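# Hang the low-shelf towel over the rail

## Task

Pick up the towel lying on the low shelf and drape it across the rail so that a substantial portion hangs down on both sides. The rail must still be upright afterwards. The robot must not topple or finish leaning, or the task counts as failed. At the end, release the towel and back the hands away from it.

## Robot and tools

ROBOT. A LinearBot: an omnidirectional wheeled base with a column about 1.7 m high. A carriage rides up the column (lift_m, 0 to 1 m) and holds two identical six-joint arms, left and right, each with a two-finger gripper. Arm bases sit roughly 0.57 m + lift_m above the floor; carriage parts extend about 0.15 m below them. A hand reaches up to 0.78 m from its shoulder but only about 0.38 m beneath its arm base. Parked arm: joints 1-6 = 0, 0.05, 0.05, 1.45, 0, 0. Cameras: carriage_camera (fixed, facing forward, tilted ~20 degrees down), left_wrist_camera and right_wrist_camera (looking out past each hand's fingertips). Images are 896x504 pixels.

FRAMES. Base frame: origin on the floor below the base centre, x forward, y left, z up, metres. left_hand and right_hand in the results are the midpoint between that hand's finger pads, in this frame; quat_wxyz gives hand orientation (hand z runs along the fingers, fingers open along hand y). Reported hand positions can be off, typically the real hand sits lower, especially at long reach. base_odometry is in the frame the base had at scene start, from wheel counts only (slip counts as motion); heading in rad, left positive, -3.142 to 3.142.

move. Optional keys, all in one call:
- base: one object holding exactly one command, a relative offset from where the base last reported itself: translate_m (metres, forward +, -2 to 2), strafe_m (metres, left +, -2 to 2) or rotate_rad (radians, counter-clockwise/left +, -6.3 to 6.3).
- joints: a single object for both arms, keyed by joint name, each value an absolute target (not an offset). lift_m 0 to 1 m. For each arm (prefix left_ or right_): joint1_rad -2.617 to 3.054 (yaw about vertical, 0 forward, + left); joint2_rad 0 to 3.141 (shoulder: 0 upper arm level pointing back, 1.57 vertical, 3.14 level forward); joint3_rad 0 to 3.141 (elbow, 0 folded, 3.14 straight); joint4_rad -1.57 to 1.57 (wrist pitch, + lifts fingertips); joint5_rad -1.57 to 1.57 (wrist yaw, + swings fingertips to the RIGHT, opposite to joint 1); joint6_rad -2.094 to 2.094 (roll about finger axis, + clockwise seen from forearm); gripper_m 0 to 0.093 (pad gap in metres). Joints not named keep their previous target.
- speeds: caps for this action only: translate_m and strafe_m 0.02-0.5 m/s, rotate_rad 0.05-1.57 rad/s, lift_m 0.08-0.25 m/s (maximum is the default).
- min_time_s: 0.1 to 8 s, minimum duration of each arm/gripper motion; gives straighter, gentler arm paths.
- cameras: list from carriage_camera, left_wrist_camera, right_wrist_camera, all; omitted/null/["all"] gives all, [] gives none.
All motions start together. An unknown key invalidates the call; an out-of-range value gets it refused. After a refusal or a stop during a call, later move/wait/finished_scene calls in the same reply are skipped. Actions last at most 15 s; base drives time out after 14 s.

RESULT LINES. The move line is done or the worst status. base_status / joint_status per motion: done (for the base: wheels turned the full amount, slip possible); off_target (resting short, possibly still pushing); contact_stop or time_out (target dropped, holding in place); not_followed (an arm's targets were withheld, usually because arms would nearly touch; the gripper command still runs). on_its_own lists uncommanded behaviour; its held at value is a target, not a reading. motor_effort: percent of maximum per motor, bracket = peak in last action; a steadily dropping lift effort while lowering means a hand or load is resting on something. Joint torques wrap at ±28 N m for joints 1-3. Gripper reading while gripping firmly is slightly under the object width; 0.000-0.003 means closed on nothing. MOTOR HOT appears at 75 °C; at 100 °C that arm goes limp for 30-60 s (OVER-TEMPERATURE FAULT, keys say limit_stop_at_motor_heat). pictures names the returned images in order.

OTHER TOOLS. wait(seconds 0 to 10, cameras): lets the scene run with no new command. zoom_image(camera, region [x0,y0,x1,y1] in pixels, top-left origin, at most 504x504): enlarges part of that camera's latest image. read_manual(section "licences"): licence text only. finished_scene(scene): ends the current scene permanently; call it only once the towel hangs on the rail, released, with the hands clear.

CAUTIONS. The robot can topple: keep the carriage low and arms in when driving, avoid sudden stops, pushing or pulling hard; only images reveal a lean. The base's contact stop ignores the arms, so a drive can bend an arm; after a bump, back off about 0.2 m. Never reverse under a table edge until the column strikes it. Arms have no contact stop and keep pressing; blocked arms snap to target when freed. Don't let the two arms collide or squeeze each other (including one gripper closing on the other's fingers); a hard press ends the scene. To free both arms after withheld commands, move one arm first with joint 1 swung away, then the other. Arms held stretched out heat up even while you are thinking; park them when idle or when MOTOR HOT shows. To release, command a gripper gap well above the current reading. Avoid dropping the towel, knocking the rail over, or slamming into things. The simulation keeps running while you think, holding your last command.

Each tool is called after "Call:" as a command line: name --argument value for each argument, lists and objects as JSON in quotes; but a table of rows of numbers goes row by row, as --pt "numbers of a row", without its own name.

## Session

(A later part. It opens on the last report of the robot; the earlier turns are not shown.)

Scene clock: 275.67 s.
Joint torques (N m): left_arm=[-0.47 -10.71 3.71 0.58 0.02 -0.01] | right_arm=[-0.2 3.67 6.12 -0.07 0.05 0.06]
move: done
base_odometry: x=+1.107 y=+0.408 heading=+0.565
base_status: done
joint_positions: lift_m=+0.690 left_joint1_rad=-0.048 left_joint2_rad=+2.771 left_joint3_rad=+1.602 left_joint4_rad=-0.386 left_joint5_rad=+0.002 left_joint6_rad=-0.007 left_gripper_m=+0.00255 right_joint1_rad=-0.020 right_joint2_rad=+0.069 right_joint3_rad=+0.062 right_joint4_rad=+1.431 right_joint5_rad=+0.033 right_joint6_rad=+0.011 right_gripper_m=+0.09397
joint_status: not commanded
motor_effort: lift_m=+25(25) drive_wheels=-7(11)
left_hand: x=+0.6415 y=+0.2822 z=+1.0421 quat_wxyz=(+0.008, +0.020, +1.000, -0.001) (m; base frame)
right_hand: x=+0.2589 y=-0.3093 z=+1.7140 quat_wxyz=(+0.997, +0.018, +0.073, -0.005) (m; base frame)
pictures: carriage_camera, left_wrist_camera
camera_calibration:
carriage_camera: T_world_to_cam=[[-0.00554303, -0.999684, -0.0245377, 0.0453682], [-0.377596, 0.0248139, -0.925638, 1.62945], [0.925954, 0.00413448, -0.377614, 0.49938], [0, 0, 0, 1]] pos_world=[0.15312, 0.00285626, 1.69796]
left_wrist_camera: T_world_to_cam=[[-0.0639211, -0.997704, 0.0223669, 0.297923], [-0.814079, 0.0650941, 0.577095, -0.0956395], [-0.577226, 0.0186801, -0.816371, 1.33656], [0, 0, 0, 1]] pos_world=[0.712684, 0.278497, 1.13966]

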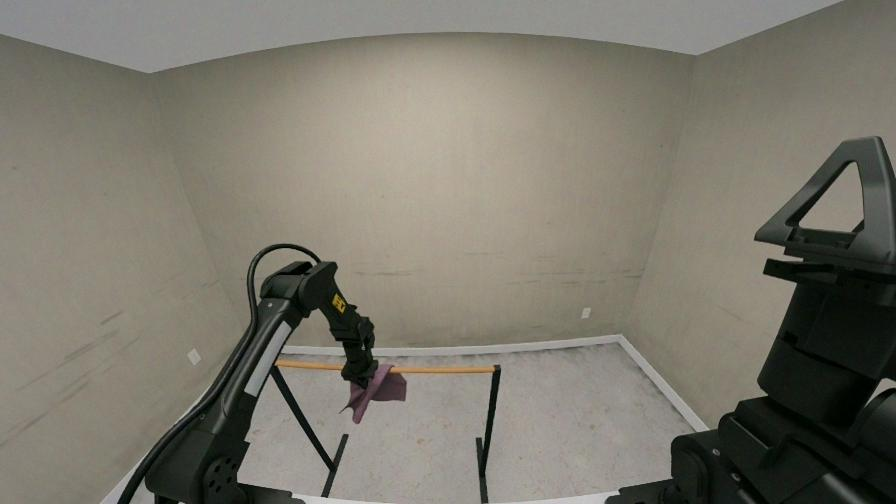

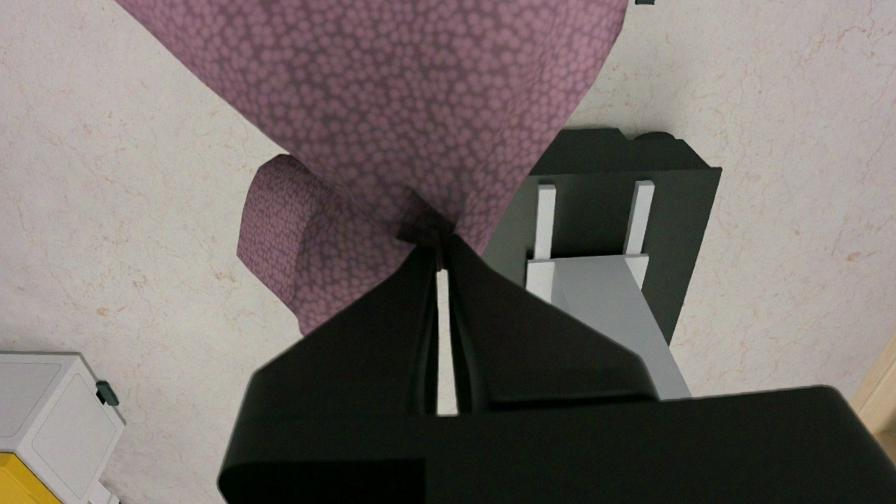

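Call:
move --joints '{"lift_m": 0.63}' --speeds '{"lift_m": 0.08}' --cameras '[]'

Call:
move --joints '{"left_gripper_m": 0.07}' --min_time_s 2.5 --cameras '["carriage_camera", "left_wrist_camera"]'

Scene clock: 283.70 s.
Joint torques (N m): left_arm=[-0.54 -10.89 3.78 0.53 0 0] | right_arm=[-0.21 3.59 6.05 -0.11 0.05 0.07]
move: done
base_odometry: x=+1.107 y=+0.408 heading=+0.565
base_status: not commanded
joint_positions: lift_m=+0.630 left_joint1_rad=-0.048 left_joint2_rad=+2.774 left_joint3_rad=+1.602 left_joint4_rad=-0.381 left_joint5_rad=+0.002 left_joint6_rad=-0.007 left_gripper_m=+0.00255 right_joint1_rad=-0.020 right_joint2_rad=+0.069 right_joint3_rad=+0.062 right_joint4_rad=+1.431 right_joint5_rad=+0.033 right_joint6_rad=+0.011 right_gripper_m=+0.09397
joint_status: all done
motor_effort: lift_m=+20(21) drive_wheels=-6(7)
left_hand: x=+0.6415 y=+0.2822 z=+0.9816 quat_wxyz=(+0.009, +0.020, +1.000, -0.001) (m; base frame)
right_hand: x=+0.2589 y=-0.3093 z=+1.6546 quat_wxyz=(+0.997, +0.018, +0.073, -0.005) (m; base frame)
pictures: none
No camera images: "cameras" was empty.

Scene clock: 286.50 s.
Joint torques (N m): left_arm=[-0.53 -10.88 3.7 0.53 0.01 0] | right_arm=[-0.18 3.66 6.04 -0.1 0.04 0.07]
move: done
base_odometry: x=+1.107 y=+0.408 heading=+0.565
base_status: not commanded
joint_positions: lift_m=+0.630 left_joint1_rad=-0.048 left_joint2_rad=+2.774 left_joint3_rad=+1.602 left_joint4_rad=-0.381 left_joint5_rad=+0.002 left_joint6_rad=-0.007 left_gripper_m=+0.06993 right_joint1_rad=-0.020 right_joint2_rad=+0.069 right_joint3_rad=+0.062 right_joint4_rad=+1.431 right_joint5_rad=+0.033 right_joint6_rad=+0.011 right_gripper_m=+0.09397
joint_status: all done
motor_effort: lift_m=+20(20) drive_wheels=-6(7)
left_hand: x=+0.6415 y=+0.2822 z=+0.9816 quat_wxyz=(+0.009, +0.020, +1.000, -0.001) (m; base frame)
right_hand: x=+0.2589 y=-0.3093 z=+1.6546 quat_wxyz=(+0.997, +0.018, +0.073, -0.005) (m; base frame)
pictures: carriage_camera, left_wrist_camera
camera_calibration:
carriage_camera: T_world_to_cam=[[-0.00554303, -0.999684, -0.0245377, 0.0439082], [-0.377596, 0.0248139, -0.925638, 1.57437], [0.925954, 0.00413448, -0.377614, 0.476912], [0, 0, 0, 1]] pos_world=[0.15312, 0.00285626, 1.63846]
left_wrist_camera: T_world_to_cam=[[-0.0639584, -0.997704, 0.0222672, 0.299402], [-0.81499, 0.0650965, 0.575807, -0.0588206], [-0.575935, 0.0186801, -0.817282, 1.28726], [0, 0, 0, 1]] pos_world=[0.712586, 0.278497, 1.07925]

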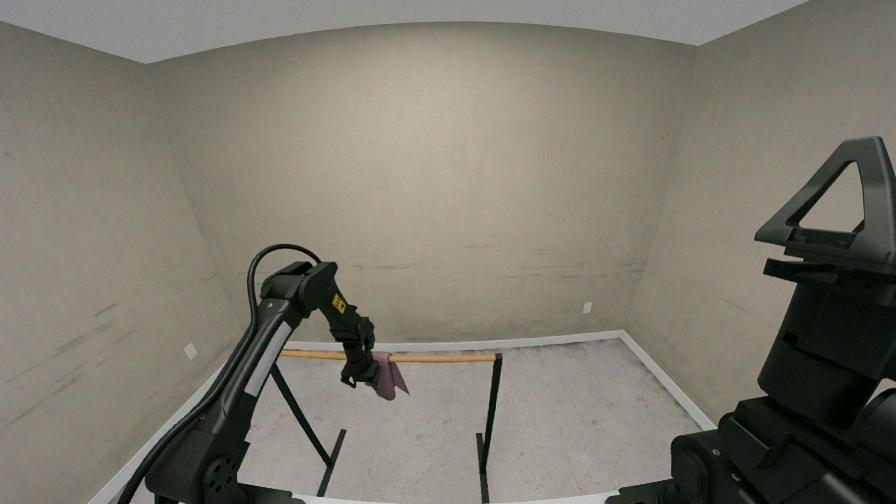

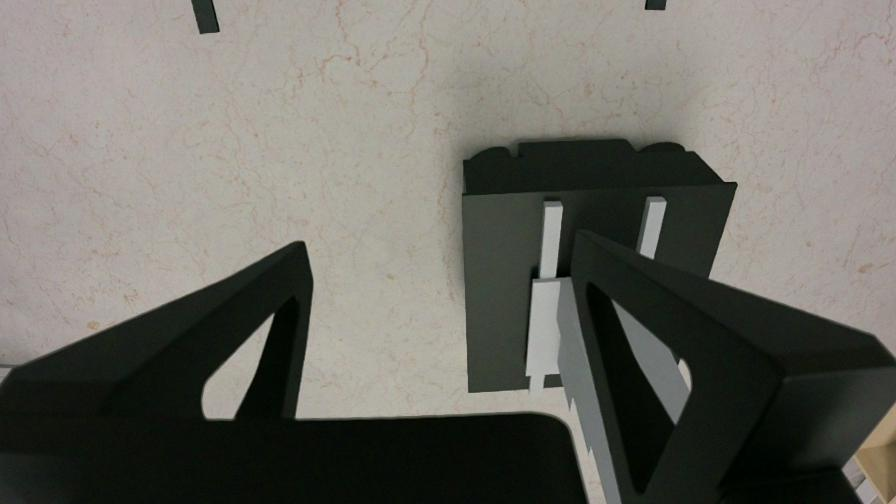

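Call:
move --joints '{"lift_m": 0.75}' --speeds '{"lift_m": 0.12}' --cameras '[]'

Call:
move --base '{"translate_m": -0.45}' --speeds '{"translate_m": 0.2}' --cameras '["carriage_camera"]'

Scene clock: 289.83 s.
Joint torques (N m): left_arm=[-0.53 -11.47 3.69 0.51 0.02 0] | right_arm=[-0.14 3.51 6.01 -0.1 0.06 0.06]
move: done
base_odometry: x=+1.107 y=+0.408 heading=+0.565
base_status: not commanded
joint_positions: lift_m=+0.750 left_joint1_rad=-0.048 left_joint2_rad=+2.778 left_joint3_rad=+1.602 left_joint4_rad=-0.380 left_joint5_rad=+0.002 left_joint6_rad=-0.007 left_gripper_m=+0.06993 right_joint1_rad=-0.020 right_joint2_rad=+0.069 right_joint3_rad=+0.062 right_joint4_rad=+1.431 right_joint5_rad=+0.033 right_joint6_rad=+0.011 right_gripper_m=+0.09397
joint_status: all done
motor_effort: lift_m=+24(30) drive_wheels=-6(7)
left_hand: x=+0.6403 y=+0.2822 z=+1.0994 quat_wxyz=(+0.007, +0.020, +1.000, -0.001) (m; base frame)
right_hand: x=+0.2589 y=-0.3093 z=+1.7740 quat_wxyz=(+0.997, +0.018, +0.073, -0.005) (m; base frame)
pictures: none
No camera images: "cameras" was empty.

Scene clock: 293.17 s.
Joint torques (N m): left_arm=[-0.46 -11.28 3.71 0.51 0 0.01] | right_arm=[-0.23 3.64 6.15 -0.1 0.04 0.06]
move: done
base_odometry: x=+0.727 y=+0.167 heading=+0.565
base_status: done
joint_positions: lift_m=+0.750 left_joint1_rad=-0.048 left_joint2_rad=+2.778 left_joint3_rad=+1.602 left_joint4_rad=-0.380 left_joint5_rad=+0.002 left_joint6_rad=-0.007 left_gripper_m=+0.06993 right_joint1_rad=-0.020 right_joint2_rad=+0.069 right_joint3_rad=+0.062 right_joint4_rad=+1.429 right_joint5_rad=+0.033 right_joint6_rad=+0.011 right_gripper_m=+0.09397
joint_status: not commanded
motor_effort: lift_m=+25(25) drive_wheels=-1(11)
left_hand: x=+0.6403 y=+0.2822 z=+1.0994 quat_wxyz=(+0.007, +0.020, +1.000, -0.001) (m; base frame)
right_hand: x=+0.2592 y=-0.3093 z=+1.7740 quat_wxyz=(+0.997, +0.018, +0.074, -0.005) (m; base frame)
pictures: carriage_camera
camera_calibration:
carriage_camera: T_world_to_cam=[[-0.00554303, -0.999684, -0.0245377, 0.0468404], [-0.377596, 0.0248139, -0.925638, 1.68498], [0.925954, 0.00413448, -0.377614, 0.522036], [0, 0, 0, 1]] pos_world=[0.15312, 0.00285626, 1.75796]

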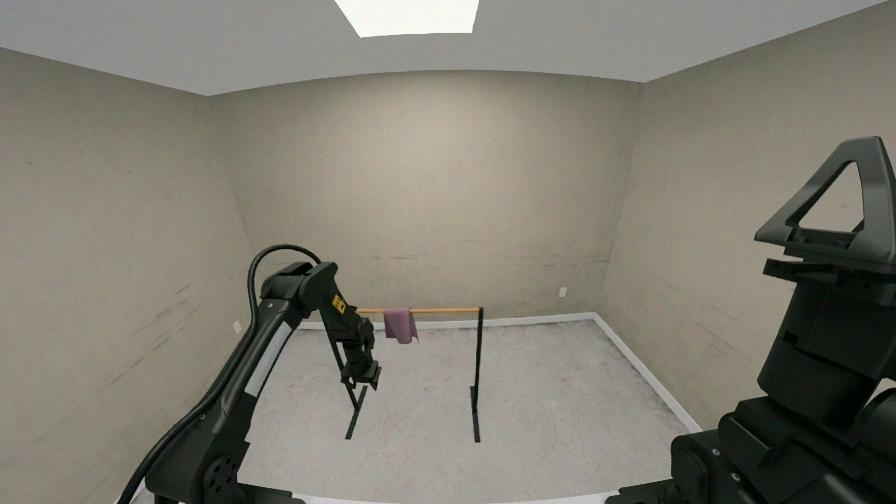

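Call:
move --joints '{"left_joint1_rad": 0, "left_joint2_rad": 0.05, "left_joint3_rad": 0.05, "left_joint4_rad": 1.45, "left_joint5_rad": 0, "left_joint6_rad": 0, "lift_m": 0.4}' --min_time_s 3 --speeds '{"lift_m": 0.15}' --cameras '["carriage_camera"]'

Call:
zoom_image --camera "carriage_camera" --region '[320, 180, 520, 400]'

Scene clock: 299.00 s.
Joint torques (N m): left_arm=[0.23 2.69 4.77 0.13 0 0.01] | right_arm=[-0.18 3.69 6.05 -0.1 0.05 0.07]
move: done
base_odometry: x=+0.727 y=+0.167 heading=+0.565
base_status: not commanded
joint_positions: lift_m=+0.400 left_joint1_rad=-0.006 left_joint2_rad=+0.061 left_joint3_rad=+0.058 left_joint4_rad=+1.429 left_joint5_rad=+0.002 left_joint6_rad=-0.007 left_gripper_m=+0.06993 right_joint1_rad=-0.020 right_joint2_rad=+0.069 right_joint3_rad=+0.062 right_joint4_rad=+1.429 right_joint5_rad=+0.033 right_joint6_rad=+0.011 right_gripper_m=+0.09397
joint_status: all done
motor_effort: lift_m=+20(20) drive_wheels=-1(2)
left_hand: x=+0.2580 y=+0.3023 z=+1.4236 quat_wxyz=(+0.997, +0.001, +0.072, -0.006) (m; base frame)
right_hand: x=+0.2592 y=-0.3093 z=+1.4246 quat_wxyz=(+0.997, +0.018, +0.074, -0.005) (m; base frame)
pictures: carriage_camera
camera_calibration:
carriage_camera: T_world_to_cam=[[-0.00554303, -0.999684, -0.0245377, 0.0382645], [-0.377596, 0.0248139, -0.925638, 1.36147], [0.925954, 0.00413448, -0.377614, 0.39006], [0, 0, 0, 1]] pos_world=[0.15312, 0.00285626, 1.40846]

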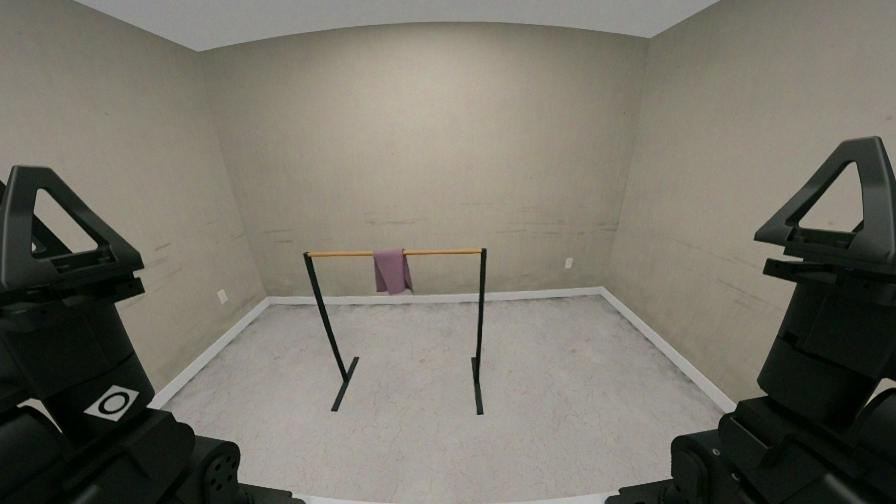

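Scaled by 2.291 from the camera's 896x504 image, which has a finer 1280x720 frame.

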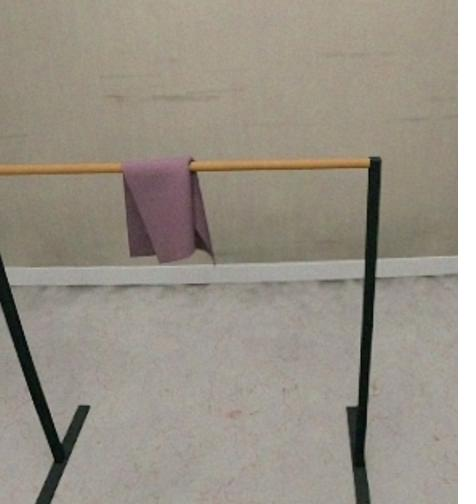

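Call:
wait --seconds 1.0 --cameras '["carriage_camera"]'

Call:
zoom_image --camera "carriage_camera" --region '[320, 200, 480, 340]'

Scene clock: 302.23 s.
Joint torques (N m): left_arm=[0.21 2.71 4.74 0.16 0.03 0] | right_arm=[-0.24 3.7 6.09 -0.1 0.04 0.07]
base_odometry: x=+0.727 y=+0.167 heading=+0.565
base_status: not commanded
joint_positions: lift_m=+0.400 left_joint1_rad=-0.006 left_joint2_rad=+0.061 left_joint3_rad=+0.058 left_joint4_rad=+1.431 left_joint5_rad=+0.002 left_joint6_rad=-0.007 left_gripper_m=+0.06993 right_joint1_rad=-0.020 right_joint2_rad=+0.069 right_joint3_rad=+0.062 right_joint4_rad=+1.429 right_joint5_rad=+0.033 right_joint6_rad=+0.011 right_gripper_m=+0.09397
joint_status: all done
motor_effort: lift_m=+20(20) drive_wheels=+0(2)
left_hand: x=+0.2576 y=+0.3023 z=+1.4237 quat_wxyz=(+0.997, +0.001, +0.071, -0.006) (m; base frame)
right_hand: x=+0.2592 y=-0.3093 z=+1.4246 quat_wxyz=(+0.997, +0.018, +0.074, -0.005) (m; base frame)
wait: 1.00 s; at rest from the start
pictures: carriage_camera
camera_calibration:
carriage_camera: T_world_to_cam=[[-0.00554303, -0.999684, -0.0245377, 0.0382645], [-0.377596, 0.0248139, -0.925638, 1.36147], [0.925954, 0.00413448, -0.377614, 0.39006], [0, 0, 0, 1]] pos_world=[0.15312, 0.00285626, 1.40846]

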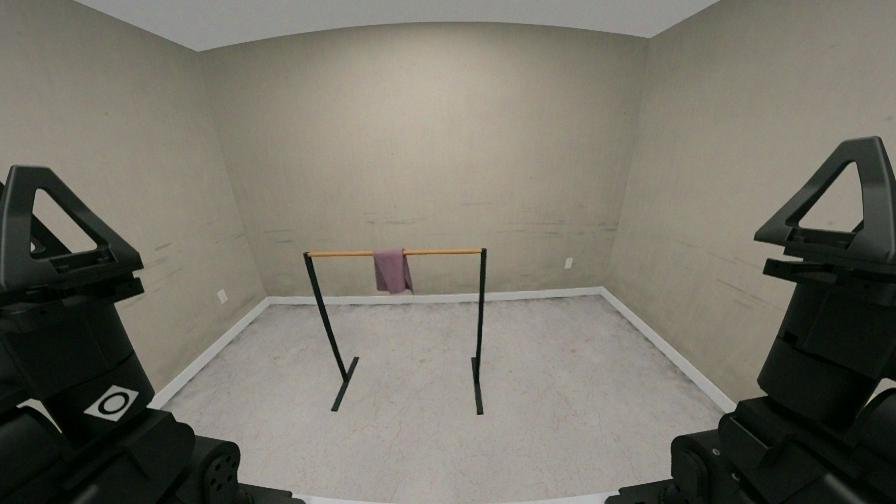

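Scaled by 3.150 from the camera's 896x504 image, which has a finer 1280x720 frame.

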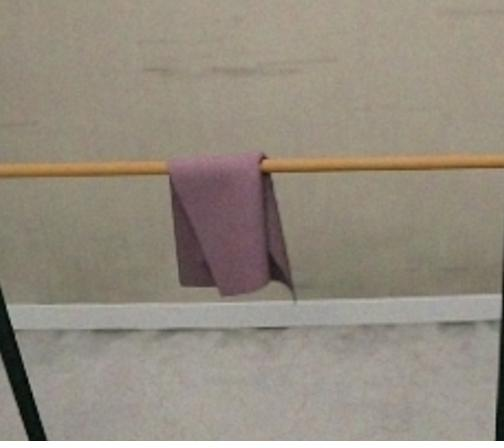

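The towel now hangs evenly, the rail is standing, and the robot is clear.

Call:
finished_scene --scene 2

The scene is finished: the task was done.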